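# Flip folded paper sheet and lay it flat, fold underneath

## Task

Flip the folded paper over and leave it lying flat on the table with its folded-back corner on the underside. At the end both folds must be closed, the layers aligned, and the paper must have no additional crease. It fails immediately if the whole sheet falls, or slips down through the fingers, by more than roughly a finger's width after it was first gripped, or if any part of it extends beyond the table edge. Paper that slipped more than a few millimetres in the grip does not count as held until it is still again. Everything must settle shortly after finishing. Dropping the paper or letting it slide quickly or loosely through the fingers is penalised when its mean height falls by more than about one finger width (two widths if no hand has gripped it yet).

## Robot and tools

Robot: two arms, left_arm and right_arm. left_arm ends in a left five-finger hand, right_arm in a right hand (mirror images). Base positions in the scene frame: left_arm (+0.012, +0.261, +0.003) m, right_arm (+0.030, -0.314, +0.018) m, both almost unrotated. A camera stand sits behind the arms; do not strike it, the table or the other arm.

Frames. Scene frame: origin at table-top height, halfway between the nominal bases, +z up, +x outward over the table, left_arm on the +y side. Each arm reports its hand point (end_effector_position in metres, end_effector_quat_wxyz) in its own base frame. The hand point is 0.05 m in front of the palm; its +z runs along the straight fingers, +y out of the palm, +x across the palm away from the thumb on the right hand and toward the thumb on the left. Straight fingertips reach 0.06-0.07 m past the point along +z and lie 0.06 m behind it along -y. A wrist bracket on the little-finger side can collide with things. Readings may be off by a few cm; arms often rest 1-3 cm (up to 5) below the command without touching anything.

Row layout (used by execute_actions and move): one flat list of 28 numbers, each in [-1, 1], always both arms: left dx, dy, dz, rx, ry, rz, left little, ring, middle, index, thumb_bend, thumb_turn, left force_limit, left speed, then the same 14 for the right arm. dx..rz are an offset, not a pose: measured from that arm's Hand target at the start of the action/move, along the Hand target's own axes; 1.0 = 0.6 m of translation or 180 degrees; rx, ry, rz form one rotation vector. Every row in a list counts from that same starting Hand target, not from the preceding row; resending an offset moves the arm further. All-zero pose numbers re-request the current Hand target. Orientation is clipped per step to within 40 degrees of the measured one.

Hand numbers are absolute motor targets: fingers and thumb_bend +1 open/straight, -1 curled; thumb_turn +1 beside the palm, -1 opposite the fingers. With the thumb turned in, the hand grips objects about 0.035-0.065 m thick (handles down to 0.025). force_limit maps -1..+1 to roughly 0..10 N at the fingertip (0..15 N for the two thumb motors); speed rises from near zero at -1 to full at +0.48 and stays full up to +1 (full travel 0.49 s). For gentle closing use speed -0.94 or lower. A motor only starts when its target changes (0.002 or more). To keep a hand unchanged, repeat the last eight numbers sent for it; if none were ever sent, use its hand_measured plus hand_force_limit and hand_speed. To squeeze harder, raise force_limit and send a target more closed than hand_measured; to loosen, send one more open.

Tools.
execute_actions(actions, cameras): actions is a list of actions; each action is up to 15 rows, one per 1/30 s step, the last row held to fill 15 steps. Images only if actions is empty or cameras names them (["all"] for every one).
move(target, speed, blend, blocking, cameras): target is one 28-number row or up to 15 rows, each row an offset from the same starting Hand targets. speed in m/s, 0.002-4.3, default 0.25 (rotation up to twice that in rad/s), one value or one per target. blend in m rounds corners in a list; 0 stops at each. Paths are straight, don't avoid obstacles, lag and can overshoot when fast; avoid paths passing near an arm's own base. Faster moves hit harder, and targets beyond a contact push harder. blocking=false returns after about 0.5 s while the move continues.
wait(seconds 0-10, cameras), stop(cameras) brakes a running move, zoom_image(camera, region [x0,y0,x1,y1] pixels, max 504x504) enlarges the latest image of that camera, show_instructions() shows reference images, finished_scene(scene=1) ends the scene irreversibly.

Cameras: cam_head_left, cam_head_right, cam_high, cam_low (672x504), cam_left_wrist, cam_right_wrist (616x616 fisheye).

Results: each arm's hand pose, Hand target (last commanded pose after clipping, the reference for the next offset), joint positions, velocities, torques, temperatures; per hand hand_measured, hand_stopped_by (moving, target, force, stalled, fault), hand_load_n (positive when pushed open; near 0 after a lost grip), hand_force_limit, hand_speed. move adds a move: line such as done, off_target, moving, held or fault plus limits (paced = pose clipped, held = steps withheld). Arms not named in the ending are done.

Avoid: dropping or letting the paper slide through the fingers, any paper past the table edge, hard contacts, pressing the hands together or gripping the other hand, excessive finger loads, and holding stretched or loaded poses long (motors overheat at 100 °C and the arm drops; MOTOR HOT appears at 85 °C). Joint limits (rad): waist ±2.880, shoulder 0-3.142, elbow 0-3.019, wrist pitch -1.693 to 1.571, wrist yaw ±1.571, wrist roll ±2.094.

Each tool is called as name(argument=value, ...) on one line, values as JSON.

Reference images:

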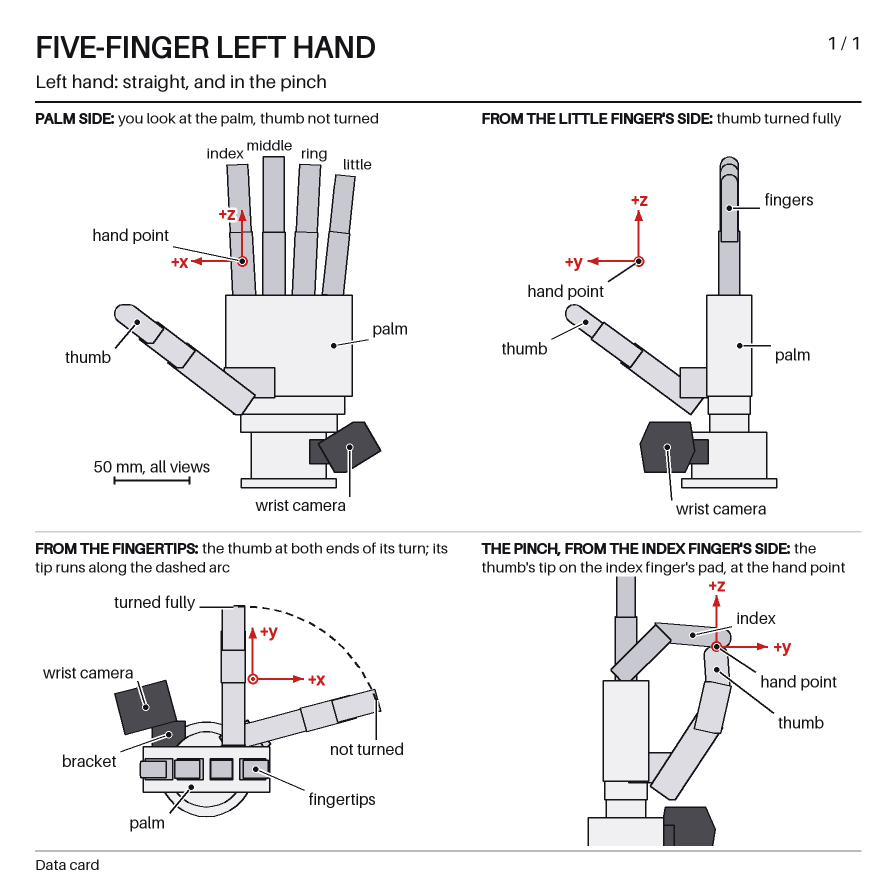

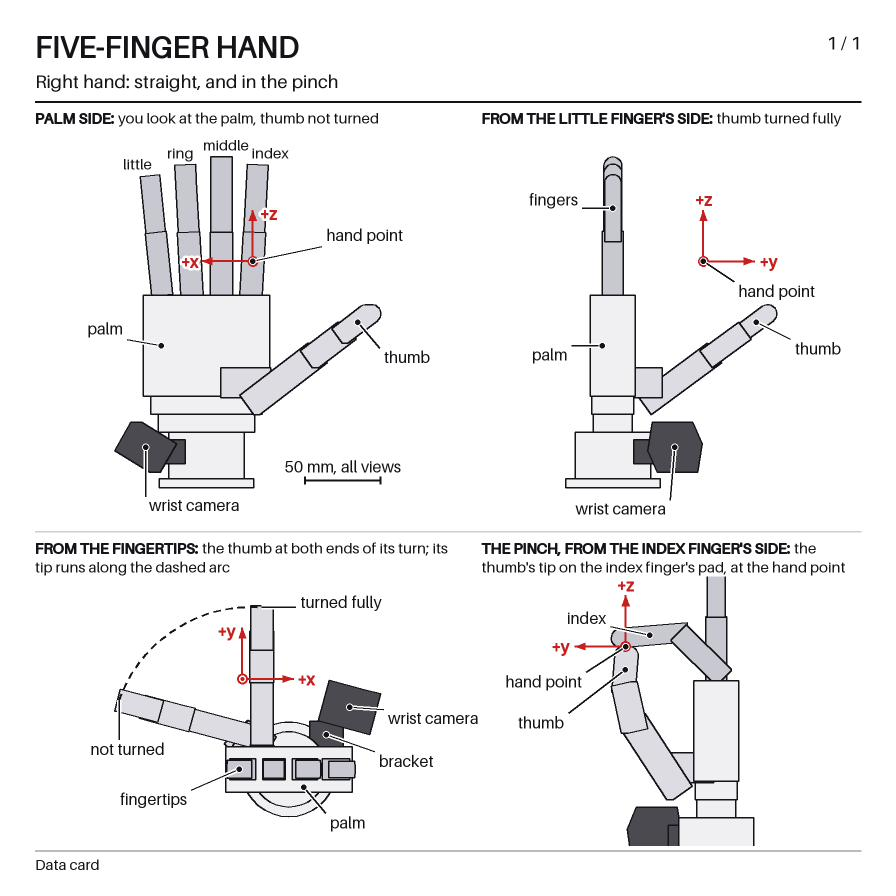

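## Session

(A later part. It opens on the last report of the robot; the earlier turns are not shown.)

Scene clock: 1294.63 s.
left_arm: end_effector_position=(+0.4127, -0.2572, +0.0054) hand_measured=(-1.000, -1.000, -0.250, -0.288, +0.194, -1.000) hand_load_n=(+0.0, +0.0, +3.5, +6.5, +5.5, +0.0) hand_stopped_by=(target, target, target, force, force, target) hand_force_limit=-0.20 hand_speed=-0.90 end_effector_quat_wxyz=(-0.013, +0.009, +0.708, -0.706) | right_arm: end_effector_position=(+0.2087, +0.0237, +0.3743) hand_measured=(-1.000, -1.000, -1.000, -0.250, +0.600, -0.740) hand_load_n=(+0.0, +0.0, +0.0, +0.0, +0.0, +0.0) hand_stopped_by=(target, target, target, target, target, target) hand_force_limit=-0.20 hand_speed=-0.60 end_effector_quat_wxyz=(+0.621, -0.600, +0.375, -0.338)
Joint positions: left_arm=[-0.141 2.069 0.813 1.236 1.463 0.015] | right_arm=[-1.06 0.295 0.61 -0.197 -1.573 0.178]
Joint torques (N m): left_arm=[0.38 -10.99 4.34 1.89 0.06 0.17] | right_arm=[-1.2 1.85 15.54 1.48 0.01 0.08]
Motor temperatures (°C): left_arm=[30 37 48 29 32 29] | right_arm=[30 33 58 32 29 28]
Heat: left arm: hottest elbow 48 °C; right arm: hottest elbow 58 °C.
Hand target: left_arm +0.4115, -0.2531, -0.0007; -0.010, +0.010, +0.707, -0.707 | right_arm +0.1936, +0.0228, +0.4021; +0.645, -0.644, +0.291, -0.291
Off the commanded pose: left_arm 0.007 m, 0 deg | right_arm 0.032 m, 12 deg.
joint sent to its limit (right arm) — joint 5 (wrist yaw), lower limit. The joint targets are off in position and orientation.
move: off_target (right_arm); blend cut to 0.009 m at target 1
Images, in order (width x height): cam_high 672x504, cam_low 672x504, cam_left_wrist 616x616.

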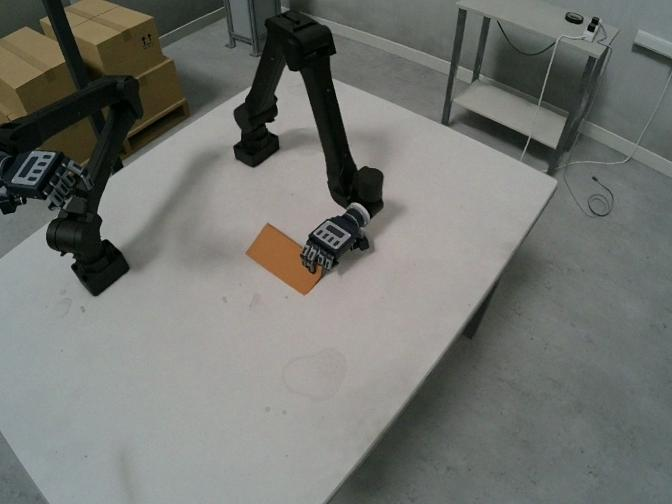

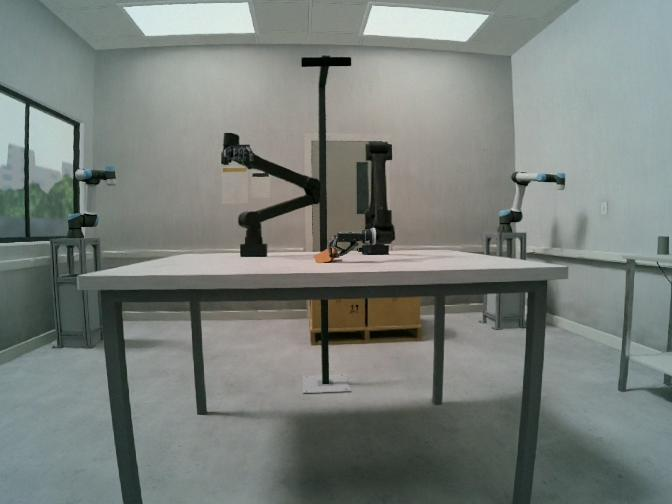

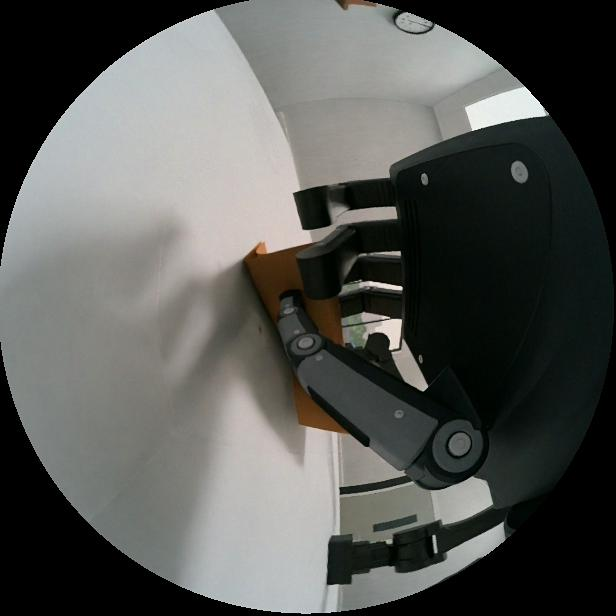

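move(target=[[0,0.01,-0.008,0,0,0,-1,-1,-0.25,-0.4,0.05,-1,-0.2,-0.9,0,0,0,0,0,0,-1,-1,-1,-0.25,0.6,-0.74,-0.2,-0.6],[0,0.01,-0.008,0,0,0,-1,-1,0.3,0.3,0.05,-1,-0.2,-0.6,0,0,0,0,0,0,-1,-1,-1,-0.25,0.6,-0.74,-0.2,-0.6]], speed=0.04, cameras=["cam_low","cam_high","cam_left_wrist"])

zoom_image(camera="cam_low", region=[280, 190, 370, 280])

zoom_image(camera="cam_high", region=[200, 160, 360, 300])

zoom_image(camera="cam_left_wrist", region=[200, 180, 420, 460])

Scene clock: 1311.27 s.
left_arm: end_effector_position=(+0.4122, -0.2527, -0.0005) hand_measured=(-1.000, -1.000, +0.300, +0.300, +0.192, -1.000) hand_load_n=(+0.0, +0.0, -0.5, +0.0, +0.0, +0.0) hand_stopped_by=(target, target, target, target, force, target) hand_force_limit=-0.20 hand_speed=-0.60 end_effector_quat_wxyz=(-0.013, +0.011, +0.708, -0.706) | right_arm: end_effector_position=(+0.2087, +0.0237, +0.3743) hand_measured=(-1.000, -1.000, -1.000, -0.250, +0.600, -0.740) hand_load_n=(-0.5, +0.0, +0.0, +0.0, +0.0, +0.0) hand_stopped_by=(target, target, target, target, target, target) hand_force_limit=-0.20 hand_speed=-0.60 end_effector_quat_wxyz=(+0.621, -0.600, +0.375, -0.338)
Joint positions: left_arm=[-0.131 2.084 0.813 1.249 1.474 0.02] | right_arm=[-1.06 0.295 0.61 -0.197 -1.573 0.178]
Joint torques (N m): left_arm=[0.44 -10.87 4.37 1.84 0.05 0.14] | right_arm=[-1.08 2.55 15.53 1.54 0.02 0.09]
Motor temperatures (°C): left_arm=[30 38 47 29 32 29] | right_arm=[30 33 59 32 29 28]
Heat: left arm: hottest elbow 47 °C; right arm: hottest elbow 59 °C.
Hand target: left_arm +0.4116, -0.2482, -0.0067; -0.010, +0.010, +0.707, -0.707 | right_arm +0.1936, +0.0228, +0.4021; +0.645, -0.644, +0.291, -0.291
Off the commanded pose: left_arm 0.008 m, 0 deg | right_arm 0.032 m, 12 deg.
joint sent to its limit (right arm) — joint 5 (wrist yaw), lower limit. The joint targets are off in position and orientation.
move: off_target (right_arm)
Images, in order (width x height): cam_high 672x504, cam_low 672x504, cam_left_wrist 616x616.

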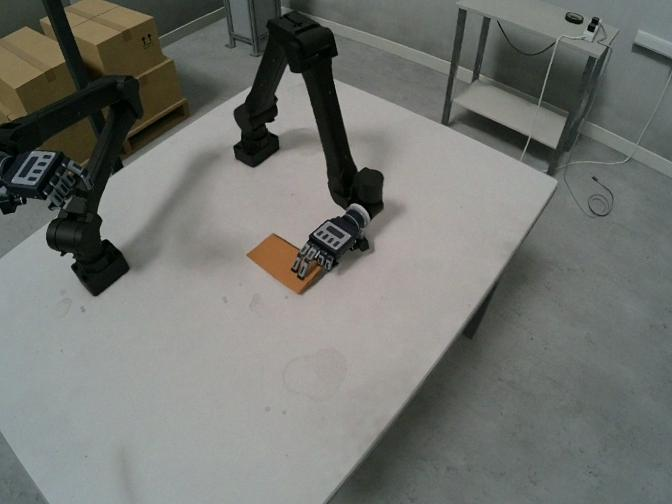

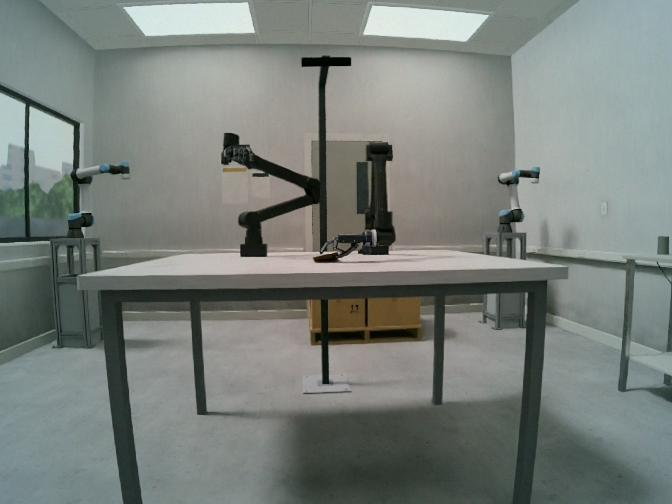

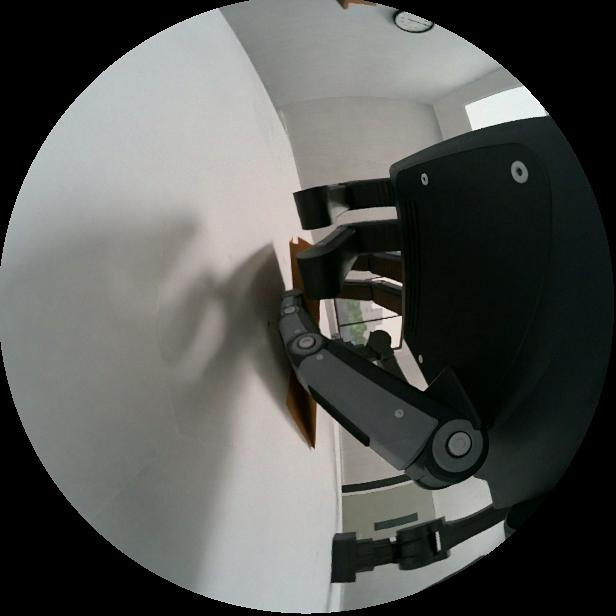

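Scaled by 5.600 from the camera's 672x504 image, which has a finer 960x720 frame.

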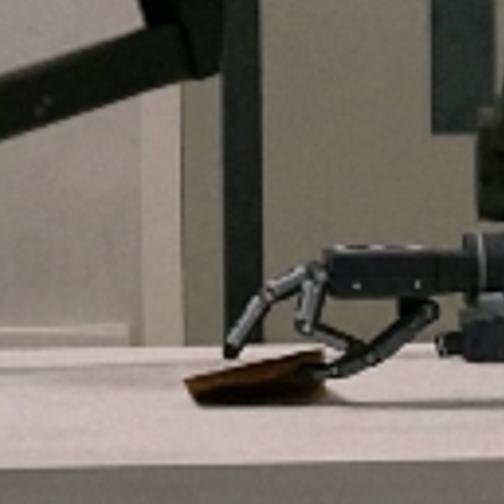

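Scaled by 3.150 from the camera's 672x504 image, which has a finer 960x720 frame.

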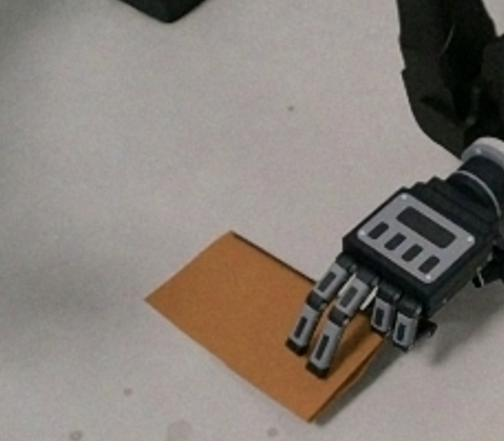

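Scaled by 1.800 from the camera's 616x616 image, which has a finer 880x880 frame.

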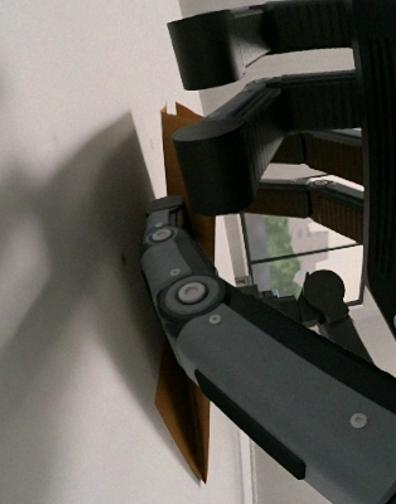

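move(target=[[0,0,-0.1,0,0,0,-1,-1,0.3,0.3,0.05,-1,-0.2,-0.6,0,0,0,0,0,0,-1,-1,-1,-0.25,0.6,-0.74,-0.2,-0.6],[0,-0.05,-0.2,0,0,0,-1,-1,0.3,0.3,0.05,-1,-0.2,-0.6,0,0,0,0,0,0,-1,-1,-1,-0.25,0.6,-0.74,-0.2,-0.6]], speed=0.06, blend=[0.01,0], cameras=["cam_low","cam_high","cam_left_wrist","cam_head_left","cam_head_right"])

zoom_image(camera="cam_low", region=[290, 230, 350, 275])

zoom_image(camera="cam_high", region=[230, 200, 340, 310])

zoom_image(camera="cam_left_wrist", region=[200, 180, 420, 460])

zoom_image(camera="cam_head_left", region=[340, 180, 480, 320])

Scene clock: 1322.53 s.
left_arm: end_effector_position=(+0.4180, -0.1309, +0.0213) hand_measured=(-1.000, -1.000, +0.300, +0.300, +0.192, -1.000) hand_load_n=(+0.0, +0.0, +0.0, +0.0, +0.0, +0.0) hand_stopped_by=(target, target, target, target, force, target) hand_force_limit=-0.20 hand_speed=-0.60 end_effector_quat_wxyz=(+0.067, -0.059, +0.705, -0.704) | right_arm: end_effector_position=(+0.2087, +0.0237, +0.3743) hand_measured=(-1.000, -1.000, -1.000, -0.250, +0.600, -0.740) hand_load_n=(+0.0, +0.0, +0.0, +0.0, +0.0, +0.0) hand_stopped_by=(target, target, target, target, target, target) hand_force_limit=-0.20 hand_speed=-0.60 end_effector_quat_wxyz=(+0.621, -0.600, +0.375, -0.338)
Joint positions: left_arm=[0.158 1.981 0.7 1.249 1.55 0.044] | right_arm=[-1.06 0.295 0.61 -0.197 -1.573 0.178]
Joint torques (N m): left_arm=[0.21 -11.28 3.96 0.76 0.07 0.07] | right_arm=[-1.26 2.32 15.36 1.33 0.03 0.08]
Motor temperatures (°C): left_arm=[30 37 46 29 32 29] | right_arm=[30 33 59 32 29 28]
Heat: left arm: hottest elbow 46 °C; right arm: hottest elbow 59 °C.
Hand target: left_arm +0.4151, -0.1282, +0.0234; -0.010, +0.010, +0.707, -0.707 | right_arm +0.1936, +0.0228, +0.4021; +0.645, -0.644, +0.291, -0.291
Off the commanded pose: left_arm 0.004 m, 12 deg | right_arm 0.032 m, 12 deg.
joint sent to its limit (left arm) — joint 5 (wrist yaw), upper limit. The joint targets are off in orientation, not in position.
joint sent to its limit (right arm) — joint 5 (wrist yaw), lower limit. The joint targets are off in position and orientation.
move: off_target (left_arm, right_arm)
Images, in order (width x height): cam_head_left 672x504, cam_head_right 672x504, cam_high 672x504, cam_low 672x504, cam_left_wrist 616x616.

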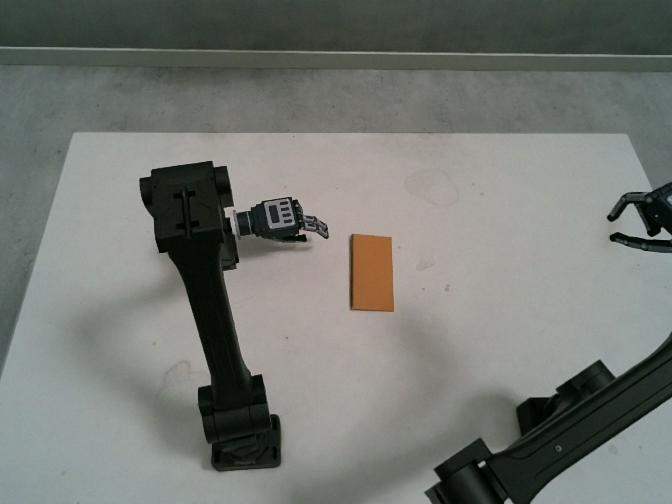

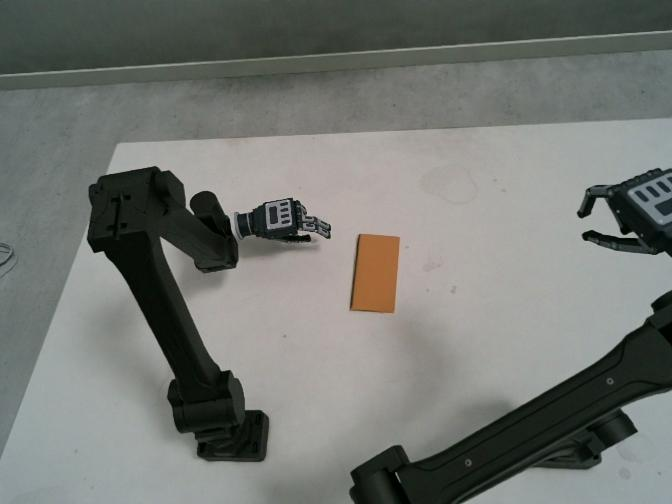

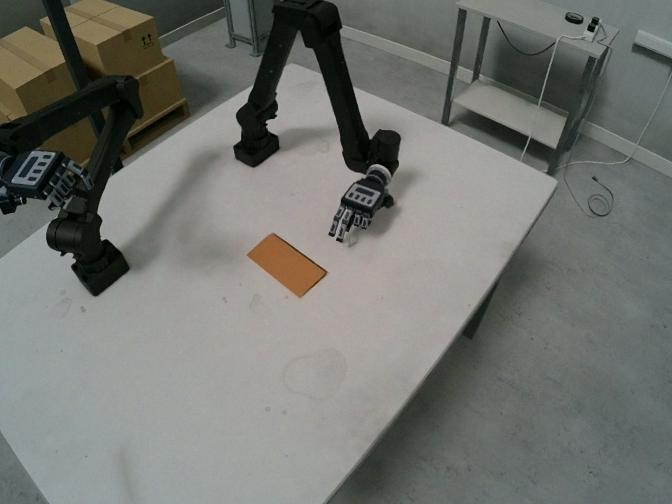

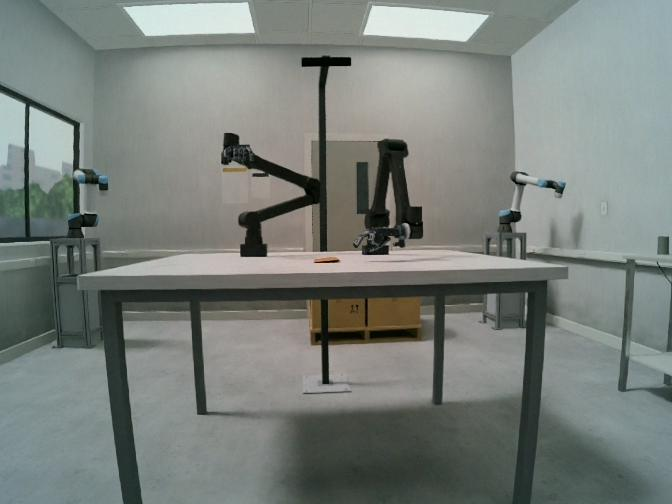

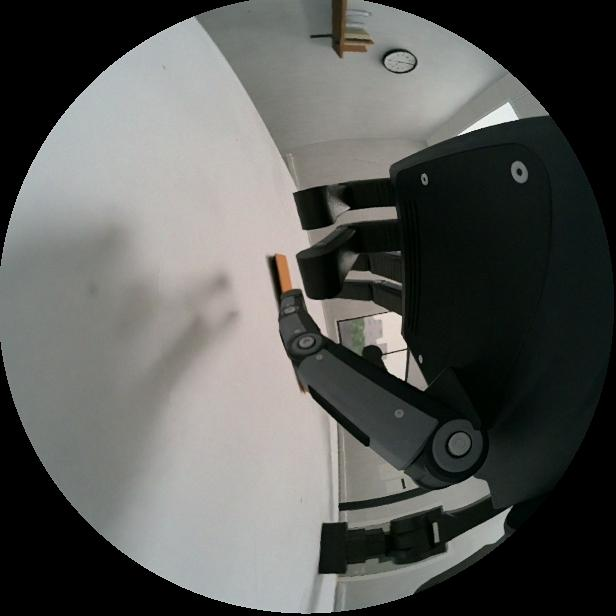

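Scaled by 8.400 from the camera's 672x504 image, which has a finer 960x720 frame.

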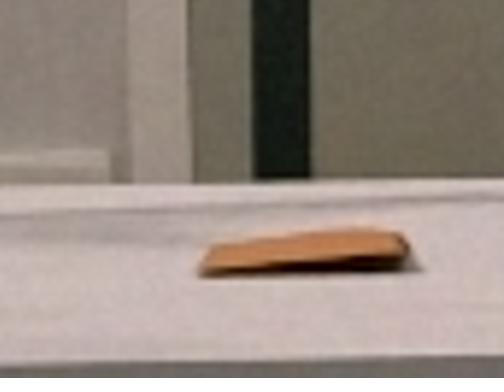

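Scaled by 4.582 from the camera's 672x504 image, which has a finer 960x720 frame.

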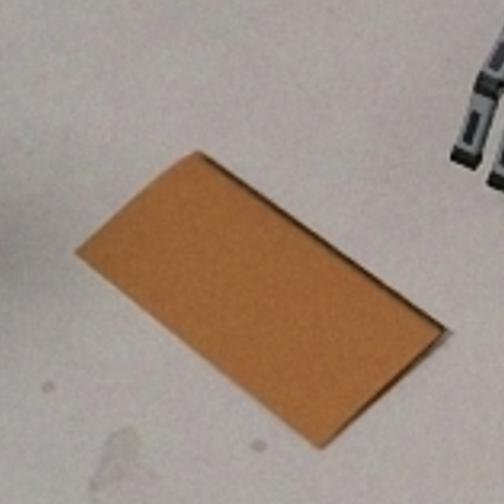

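Scaled by 1.800 from the camera's 616x616 image, which has a finer 880x880 frame.

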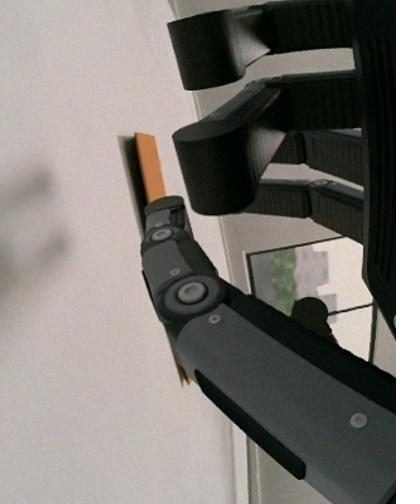

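Scaled by 3.600 from the camera's 672x504 image, which has a finer 960x720 frame.

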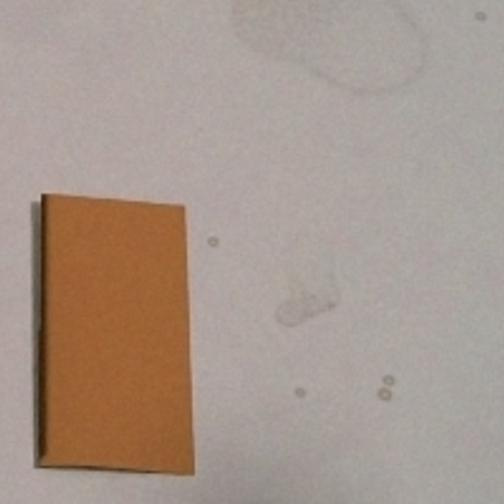

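move(target=[[0,0,-0.08,0,0,0,-1,-1,0.3,0.3,0.05,-1,-0.2,-0.6,0,0,0,0,0,0,-1,-1,-1,-0.25,0.6,-0.74,-0.2,-0.6],[0,-0.2,-0.15,0,0,0,-1,-1,0.3,0.3,0.05,-1,-0.2,-0.6,0,0,0,0,0,0,-1,-1,-1,-0.25,0.6,-0.74,-0.2,-0.6]], speed=0.1, blend=0.02, cameras=["all"])

Scene clock: 1354.87 s.
left_arm: end_effector_position=(+0.4173, -0.0431, +0.1413) hand_measured=(-1.000, -1.000, +0.300, +0.300, +0.192, -1.000) hand_load_n=(+0.0, +0.0, +0.0, +0.0, +0.0, +0.0) hand_stopped_by=(target, target, target, target, force, target) hand_force_limit=-0.20 hand_speed=-0.60 end_effector_quat_wxyz=(+0.148, -0.134, +0.693, -0.693) | right_arm: end_effector_position=(+0.2087, +0.0237, +0.3743) hand_measured=(-1.000, -1.000, -1.000, -0.250, +0.600, -0.740) hand_load_n=(+0.0, +0.0, +0.0, +0.0, +0.0, +0.0) hand_stopped_by=(target, target, target, target, target, target) hand_force_limit=-0.20 hand_speed=-0.60 end_effector_quat_wxyz=(+0.621, -0.600, +0.375, -0.338)
Joint positions: left_arm=[0.382 1.616 0.649 1.106 1.551 -0.12] | right_arm=[-1.06 0.295 0.61 -0.197 -1.573 0.178]
Joint torques (N m): left_arm=[0.38 -8.47 7.76 0.61 -0.09 -0.01] | right_arm=[-1.55 2.2 15.8 1.59 0.01 0.11]
Motor temperatures (°C): left_arm=[30 37 44 29 32 29] | right_arm=[30 33 59 32 29 28]
Heat: left arm: hottest elbow 44 °C; right arm: hottest elbow 59 °C.
Hand target: left_arm +0.4175, -0.0384, +0.1433; -0.010, +0.010, +0.707, -0.707 | right_arm +0.1936, +0.0228, +0.4021; +0.645, -0.644, +0.291, -0.291
Off the commanded pose: left_arm 0.005 m, 25 deg | right_arm 0.032 m, 12 deg.
joint sent to its limit (left arm) — joint 5 (wrist yaw), upper limit. The joint targets are off in orientation, not in position.
joint sent to its limit (right arm) — joint 5 (wrist yaw), lower limit. The joint targets are off in position and orientation.
move: off_target (left_arm, right_arm)

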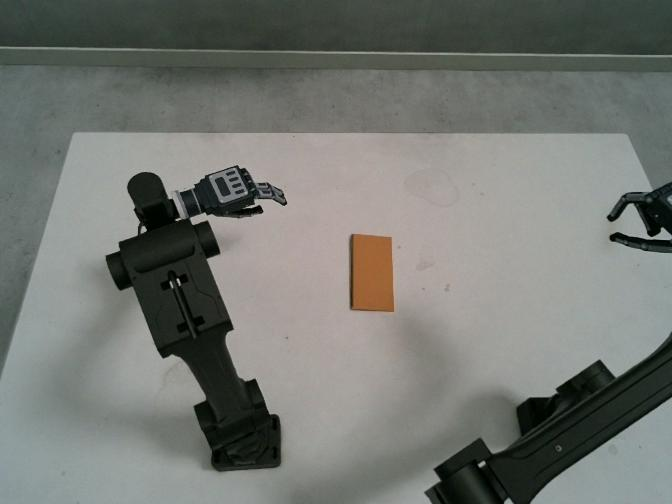

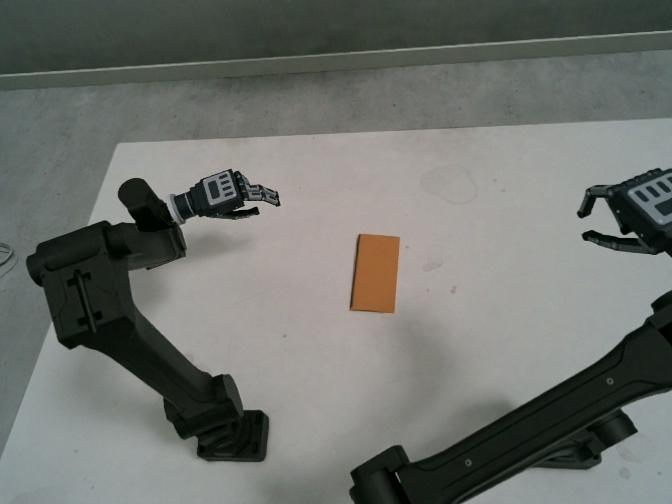

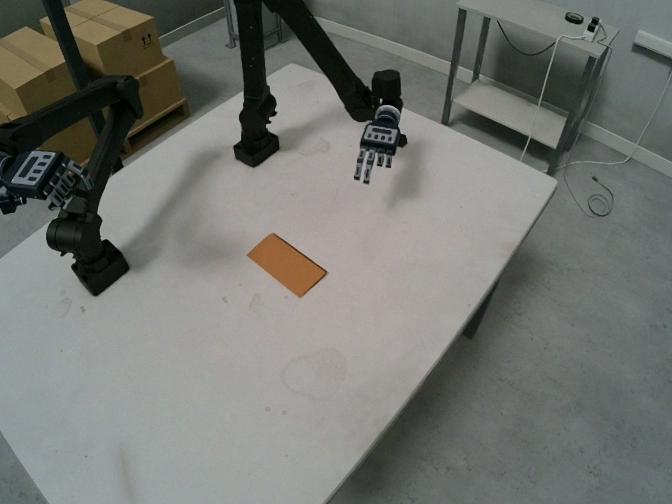

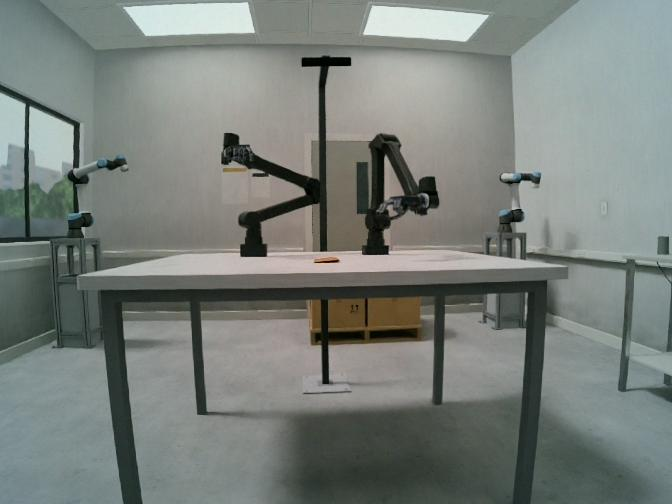

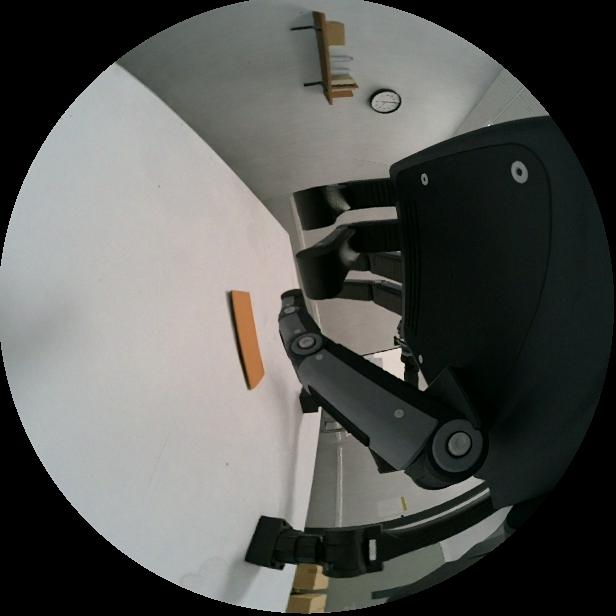

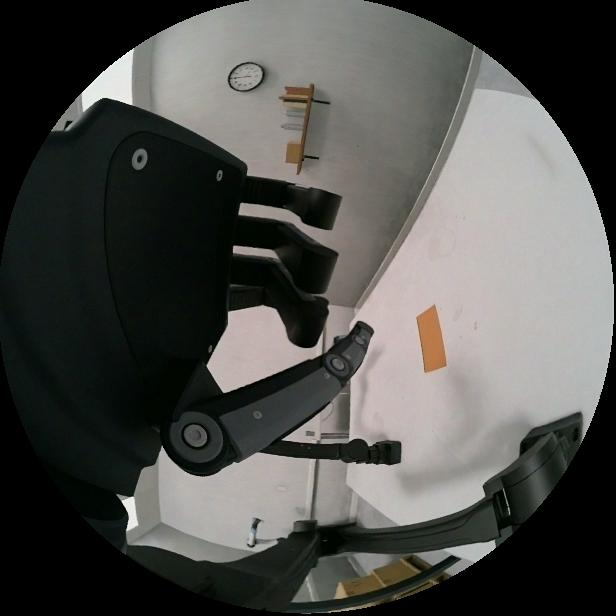

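zoom_image(camera="cam_low", region=[300, 245, 360, 275])

zoom_image(camera="cam_left_wrist", region=[210, 280, 280, 400])

zoom_image(camera="cam_head_left", region=[330, 220, 410, 320])

Scaled by 8.400 from the camera's 672x504 image, which has a finer 960x720 frame.

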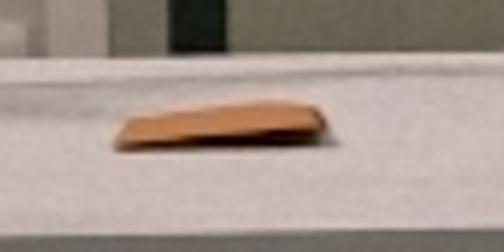

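Scaled by 4.200 from the camera's 616x616 image, which has a finer 880x880 frame.

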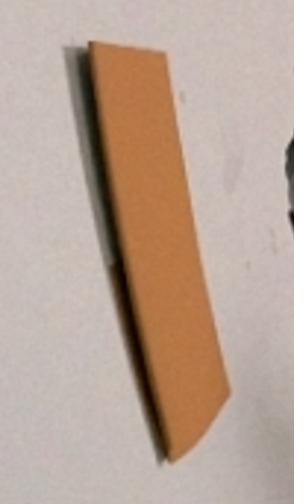

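Scaled by 5.040 from the camera's 672x504 image, which has a finer 960x720 frame.

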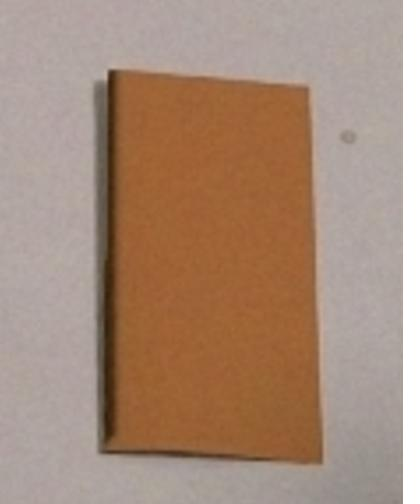

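move(target=[0.239,-0.095,0.356,-0.467,-0.211,-0.211,-1,-1,-1,-1,1,1,-0.2,-0.6,0,0,0,0,0,0,-1,-1,-1,-0.25,0.6,-0.74,-0.2,-0.6], speed=0.15, cameras=["cam_head_left", "cam_high", "cam_low", "cam_left_wrist"])

Scene clock: 1428.67 s.
left_arm: end_effector_position=(+0.2577, -0.2372, +0.1861) hand_measured=(-1.000, -1.000, -1.000, -1.000, +1.000, +1.000) hand_load_n=(+0.0, +0.0, +0.0, +0.0, +0.0, +0.0) hand_stopped_by=(target, target, target, target, target, target) hand_force_limit=-0.20 hand_speed=-0.60 end_effector_quat_wxyz=(-0.009, -0.397, +0.918, +0.012) | right_arm: end_effector_position=(+0.2087, +0.0237, +0.3743) hand_measured=(-1.000, -1.000, -1.000, -0.250, +0.600, -0.740) hand_load_n=(+0.0, +0.0, -0.5, +0.0, +0.0, +0.0) hand_stopped_by=(target, target, target, target, target, target) hand_force_limit=-0.20 hand_speed=-0.60 end_effector_quat_wxyz=(+0.621, -0.600, +0.375, -0.338)
Joint positions: left_arm=[-0.667 1.449 1.285 -1.437 0.005 0.088] | right_arm=[-1.06 0.295 0.61 -0.197 -1.573 0.178]
Joint torques (N m): left_arm=[-0.67 -8.23 14.93 -0.24 -0.24 -0.02] | right_arm=[-1.32 2.14 15.51 1.44 0.01 0.12]
Motor temperatures (°C): left_arm=[30 37 45 29 31 29] | right_arm=[30 33 60 32 29 28]
Heat: left arm: hottest elbow 45 °C; right arm: hottest elbow 60 °C.
Hand target: left_arm +0.2681, -0.2478, +0.2002; +0.000, -0.399, +0.917, +0.000 | right_arm +0.1936, +0.0228, +0.4021; +0.645, -0.644, +0.291, -0.291
Off the commanded pose: left_arm 0.020 m, 2 deg | right_arm 0.032 m, 12 deg.
joint sent to its limit (right arm) — joint 5 (wrist yaw), lower limit. The joint targets are off in position and orientation.
move: off_target (left_arm, right_arm)
Images, in order (width x height): cam_head_left 672x504, cam_high 672x504, cam_low 672x504, cam_left_wrist 616x616.

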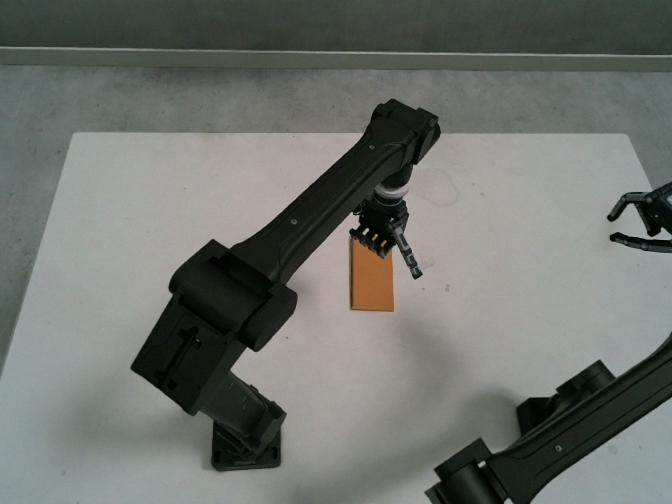

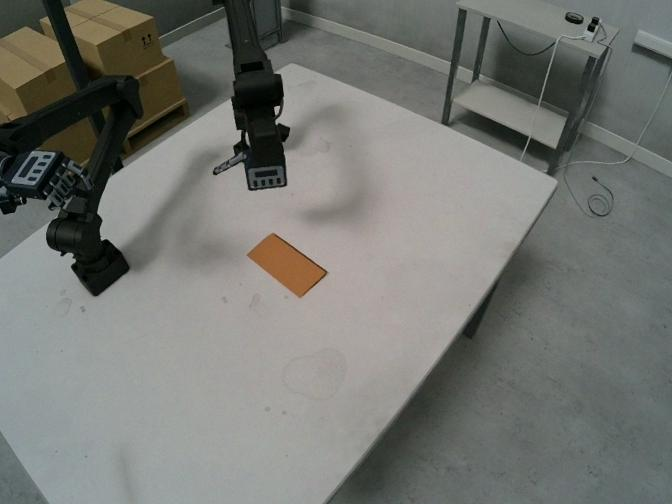

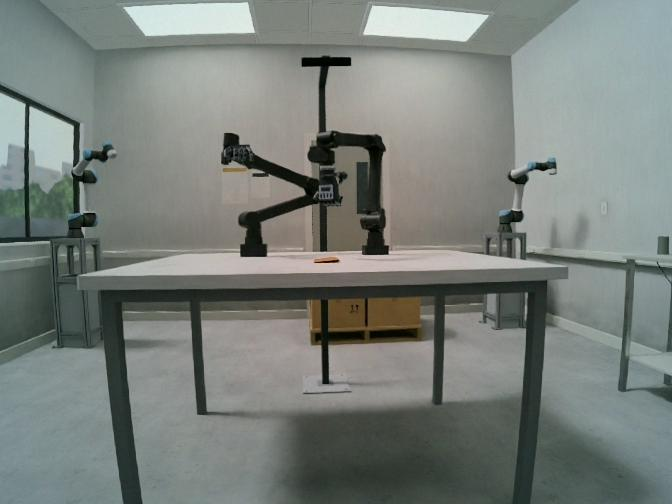

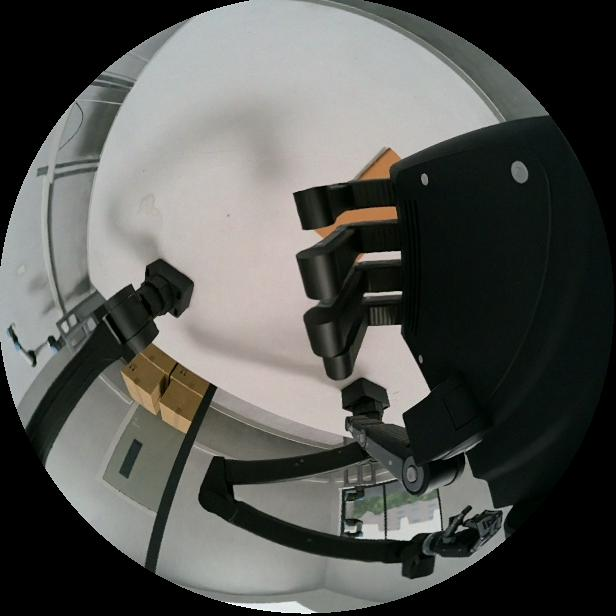

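move(target=[0,0,0.217,0,0,0,-1,-1,-1,-1,1,1,-0.2,-0.6,0,0,0,0,0,0,-1,-1,-1,-0.25,0.6,-0.74,-0.2,-0.6], speed=0.1, cameras=["cam_head_left", "cam_low"])

zoom_image(camera="cam_low", region=[280, 190, 370, 280])

zoom_image(camera="cam_head_left", region=[330, 200, 450, 320])

Scene clock: 1442.73 s.
left_arm: end_effector_position=(+0.2680, -0.2452, +0.0739) hand_measured=(-1.000, -1.000, -1.000, -1.000, +1.000, +1.000) hand_load_n=(+0.0, +0.0, +0.0, +0.0, +0.0, +0.0) hand_stopped_by=(target, target, target, target, target, target) hand_force_limit=-0.20 hand_speed=-0.60 end_effector_quat_wxyz=(-0.003, -0.397, +0.918, +0.000) | right_arm: end_effector_position=(+0.2087, +0.0237, +0.3743) hand_measured=(-1.000, -1.000, -1.000, -0.250, +0.600, -0.740) hand_load_n=(+0.0, +0.0, +0.0, +0.0, +0.0, +0.0) hand_stopped_by=(target, target, target, target, target, target) hand_force_limit=-0.20 hand_speed=-0.60 end_effector_quat_wxyz=(+0.621, -0.600, +0.375, -0.338)
Joint positions: left_arm=[-0.667 1.553 1.096 -1.117 0.004 0.087] | right_arm=[-1.06 0.295 0.61 -0.197 -1.573 0.178]
Joint torques (N m): left_arm=[-0.62 -9.11 8.92 0.72 -0.24 -0.02] | right_arm=[-1.03 2.02 15.42 1.39 0.02 0.11]
Motor temperatures (°C): left_arm=[30 36 47 29 31 29] | right_arm=[30 33 60 32 29 28]
Heat: left arm: hottest elbow 47 °C; right arm: hottest elbow 60 °C.
Hand target: left_arm +0.2681, -0.2478, +0.0699; +0.000, -0.399, +0.917, +0.000 | right_arm +0.1936, +0.0228, +0.4021; +0.645, -0.644, +0.291, -0.291
Off the commanded pose: left_arm 0.005 m, 0 deg | right_arm 0.032 m, 12 deg.
joint sent to its limit (right arm) — joint 5 (wrist yaw), lower limit. The joint targets are off in position and orientation.
move: off_target (right_arm)
Images, in order (width x height): cam_head_left 672x504, cam_low 672x504.

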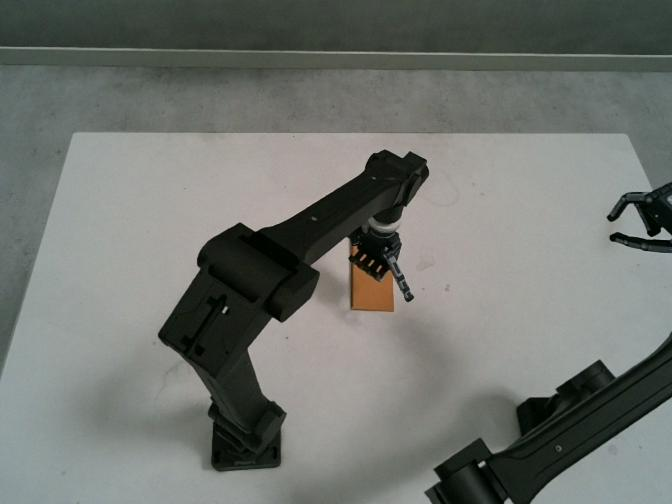

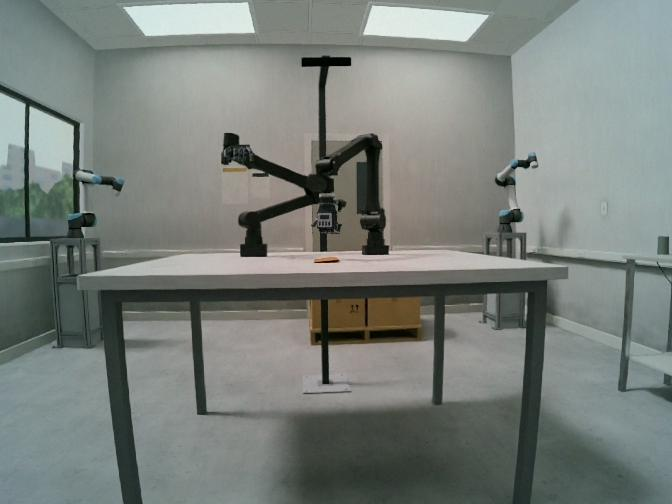

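Scaled by 5.600 from the camera's 672x504 image, which has a finer 960x720 frame.

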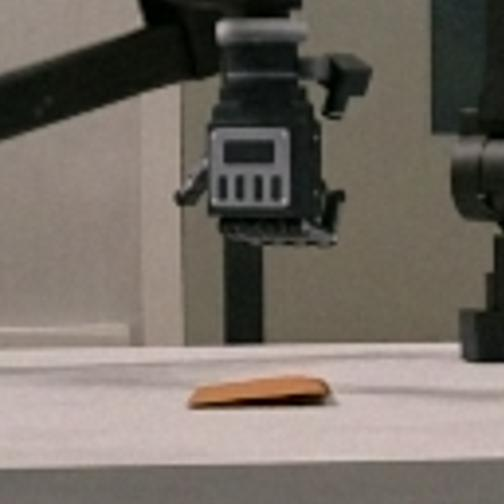

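Scaled by 4.200 from the camera's 672x504 image, which has a finer 960x720 frame.

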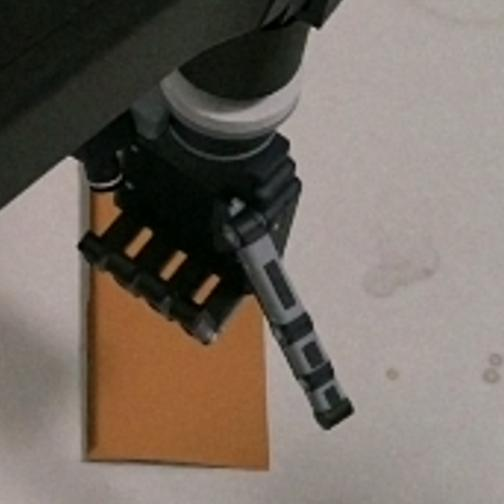

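move(target=[0.017,0.018,0.108,0,0,0,-1,-1,-1,-1,1,1,-0.2,-0.6,0,0,0,0,0,0,-1,-1,-1,-0.25,0.6,-0.74,-0.2,-0.6], speed=0.06, cameras=["cam_head_left", "cam_low"])

zoom_image(camera="cam_low", region=[295, 220, 355, 280])

zoom_image(camera="cam_head_left", region=[330, 200, 450, 320])

Scene clock: 1459.83 s.
left_arm: end_effector_position=(+0.2554, -0.2454, +0.0104) hand_measured=(-1.000, -1.000, -1.000, -1.000, +1.000, +1.000) hand_load_n=(+0.0, +0.0, +0.0, +0.0, +0.0, +0.0) hand_stopped_by=(target, target, target, target, target, target) hand_force_limit=-0.20 hand_speed=-0.60 end_effector_quat_wxyz=(-0.001, -0.399, +0.917, -0.002) | right_arm: end_effector_position=(+0.2087, +0.0237, +0.3743) hand_measured=(-1.000, -1.000, -1.000, -0.250, +0.600, -0.740) hand_load_n=(+0.0, +0.0, +0.0, +0.0, +0.0, +0.0) hand_stopped_by=(target, target, target, target, target, target) hand_force_limit=-0.20 hand_speed=-0.60 end_effector_quat_wxyz=(+0.621, -0.600, +0.375, -0.338)
Joint positions: left_arm=[-0.686 1.618 0.982 -0.933 0.004 0.065] | right_arm=[-1.06 0.295 0.61 -0.197 -1.573 0.178]
Joint torques (N m): left_arm=[-0.91 -8.94 8.05 0.76 -0.24 -0.06] | right_arm=[-1.61 1.79 15.53 1.42 0.04 0.14]
Motor temperatures (°C): left_arm=[30 36 46 29 31 29] | right_arm=[30 33 60 32 29 28]
Heat: left arm: hottest elbow 46 °C; right arm: hottest elbow 60 °C.
Hand target: left_arm +0.2534, -0.2480, +0.0052; +0.000, -0.399, +0.917, +0.000 | right_arm +0.1936, +0.0228, +0.4021; +0.645, -0.644, +0.291, -0.291
Off the commanded pose: left_arm 0.006 m, 0 deg | right_arm 0.032 m, 12 deg.
joint sent to its limit (right arm) — joint 5 (wrist yaw), lower limit. The joint targets are off in position and orientation.
move: off_target (right_arm)
Images, in order (width x height): cam_head_left 672x504, cam_low 672x504.

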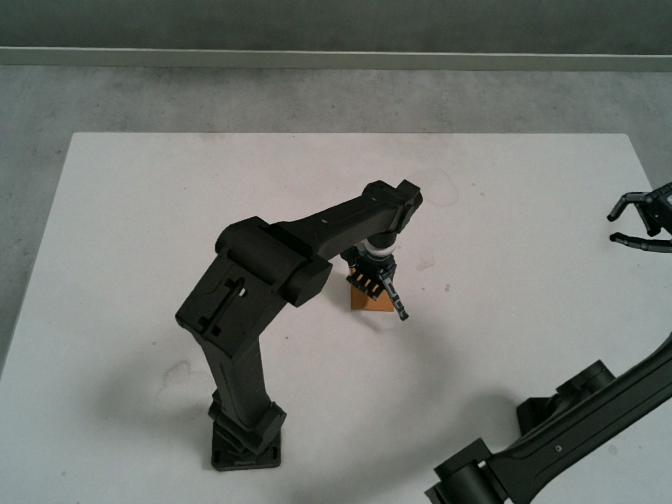

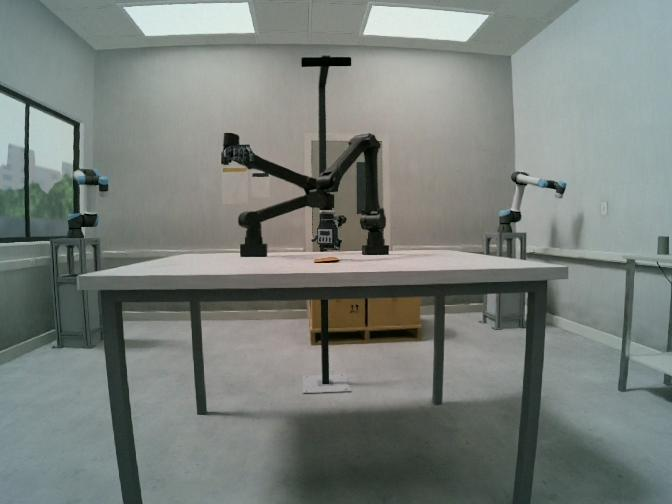

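Scaled by 8.400 from the camera's 672x504 image, which has a finer 960x720 frame.

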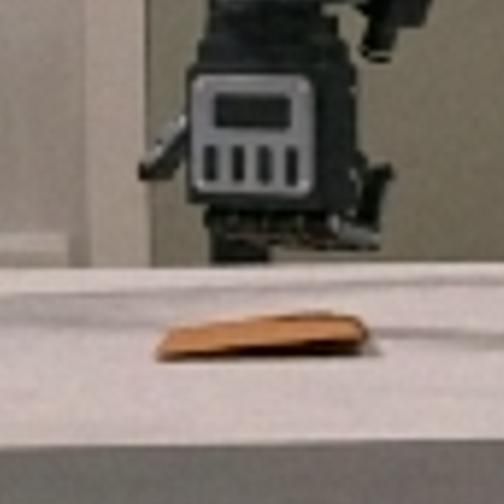

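Scaled by 4.200 from the camera's 672x504 image, which has a finer 960x720 frame.

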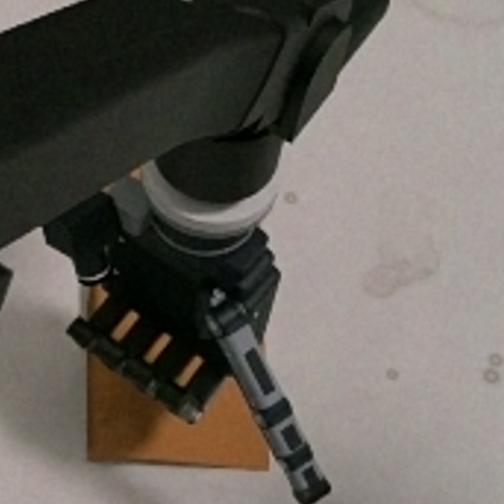

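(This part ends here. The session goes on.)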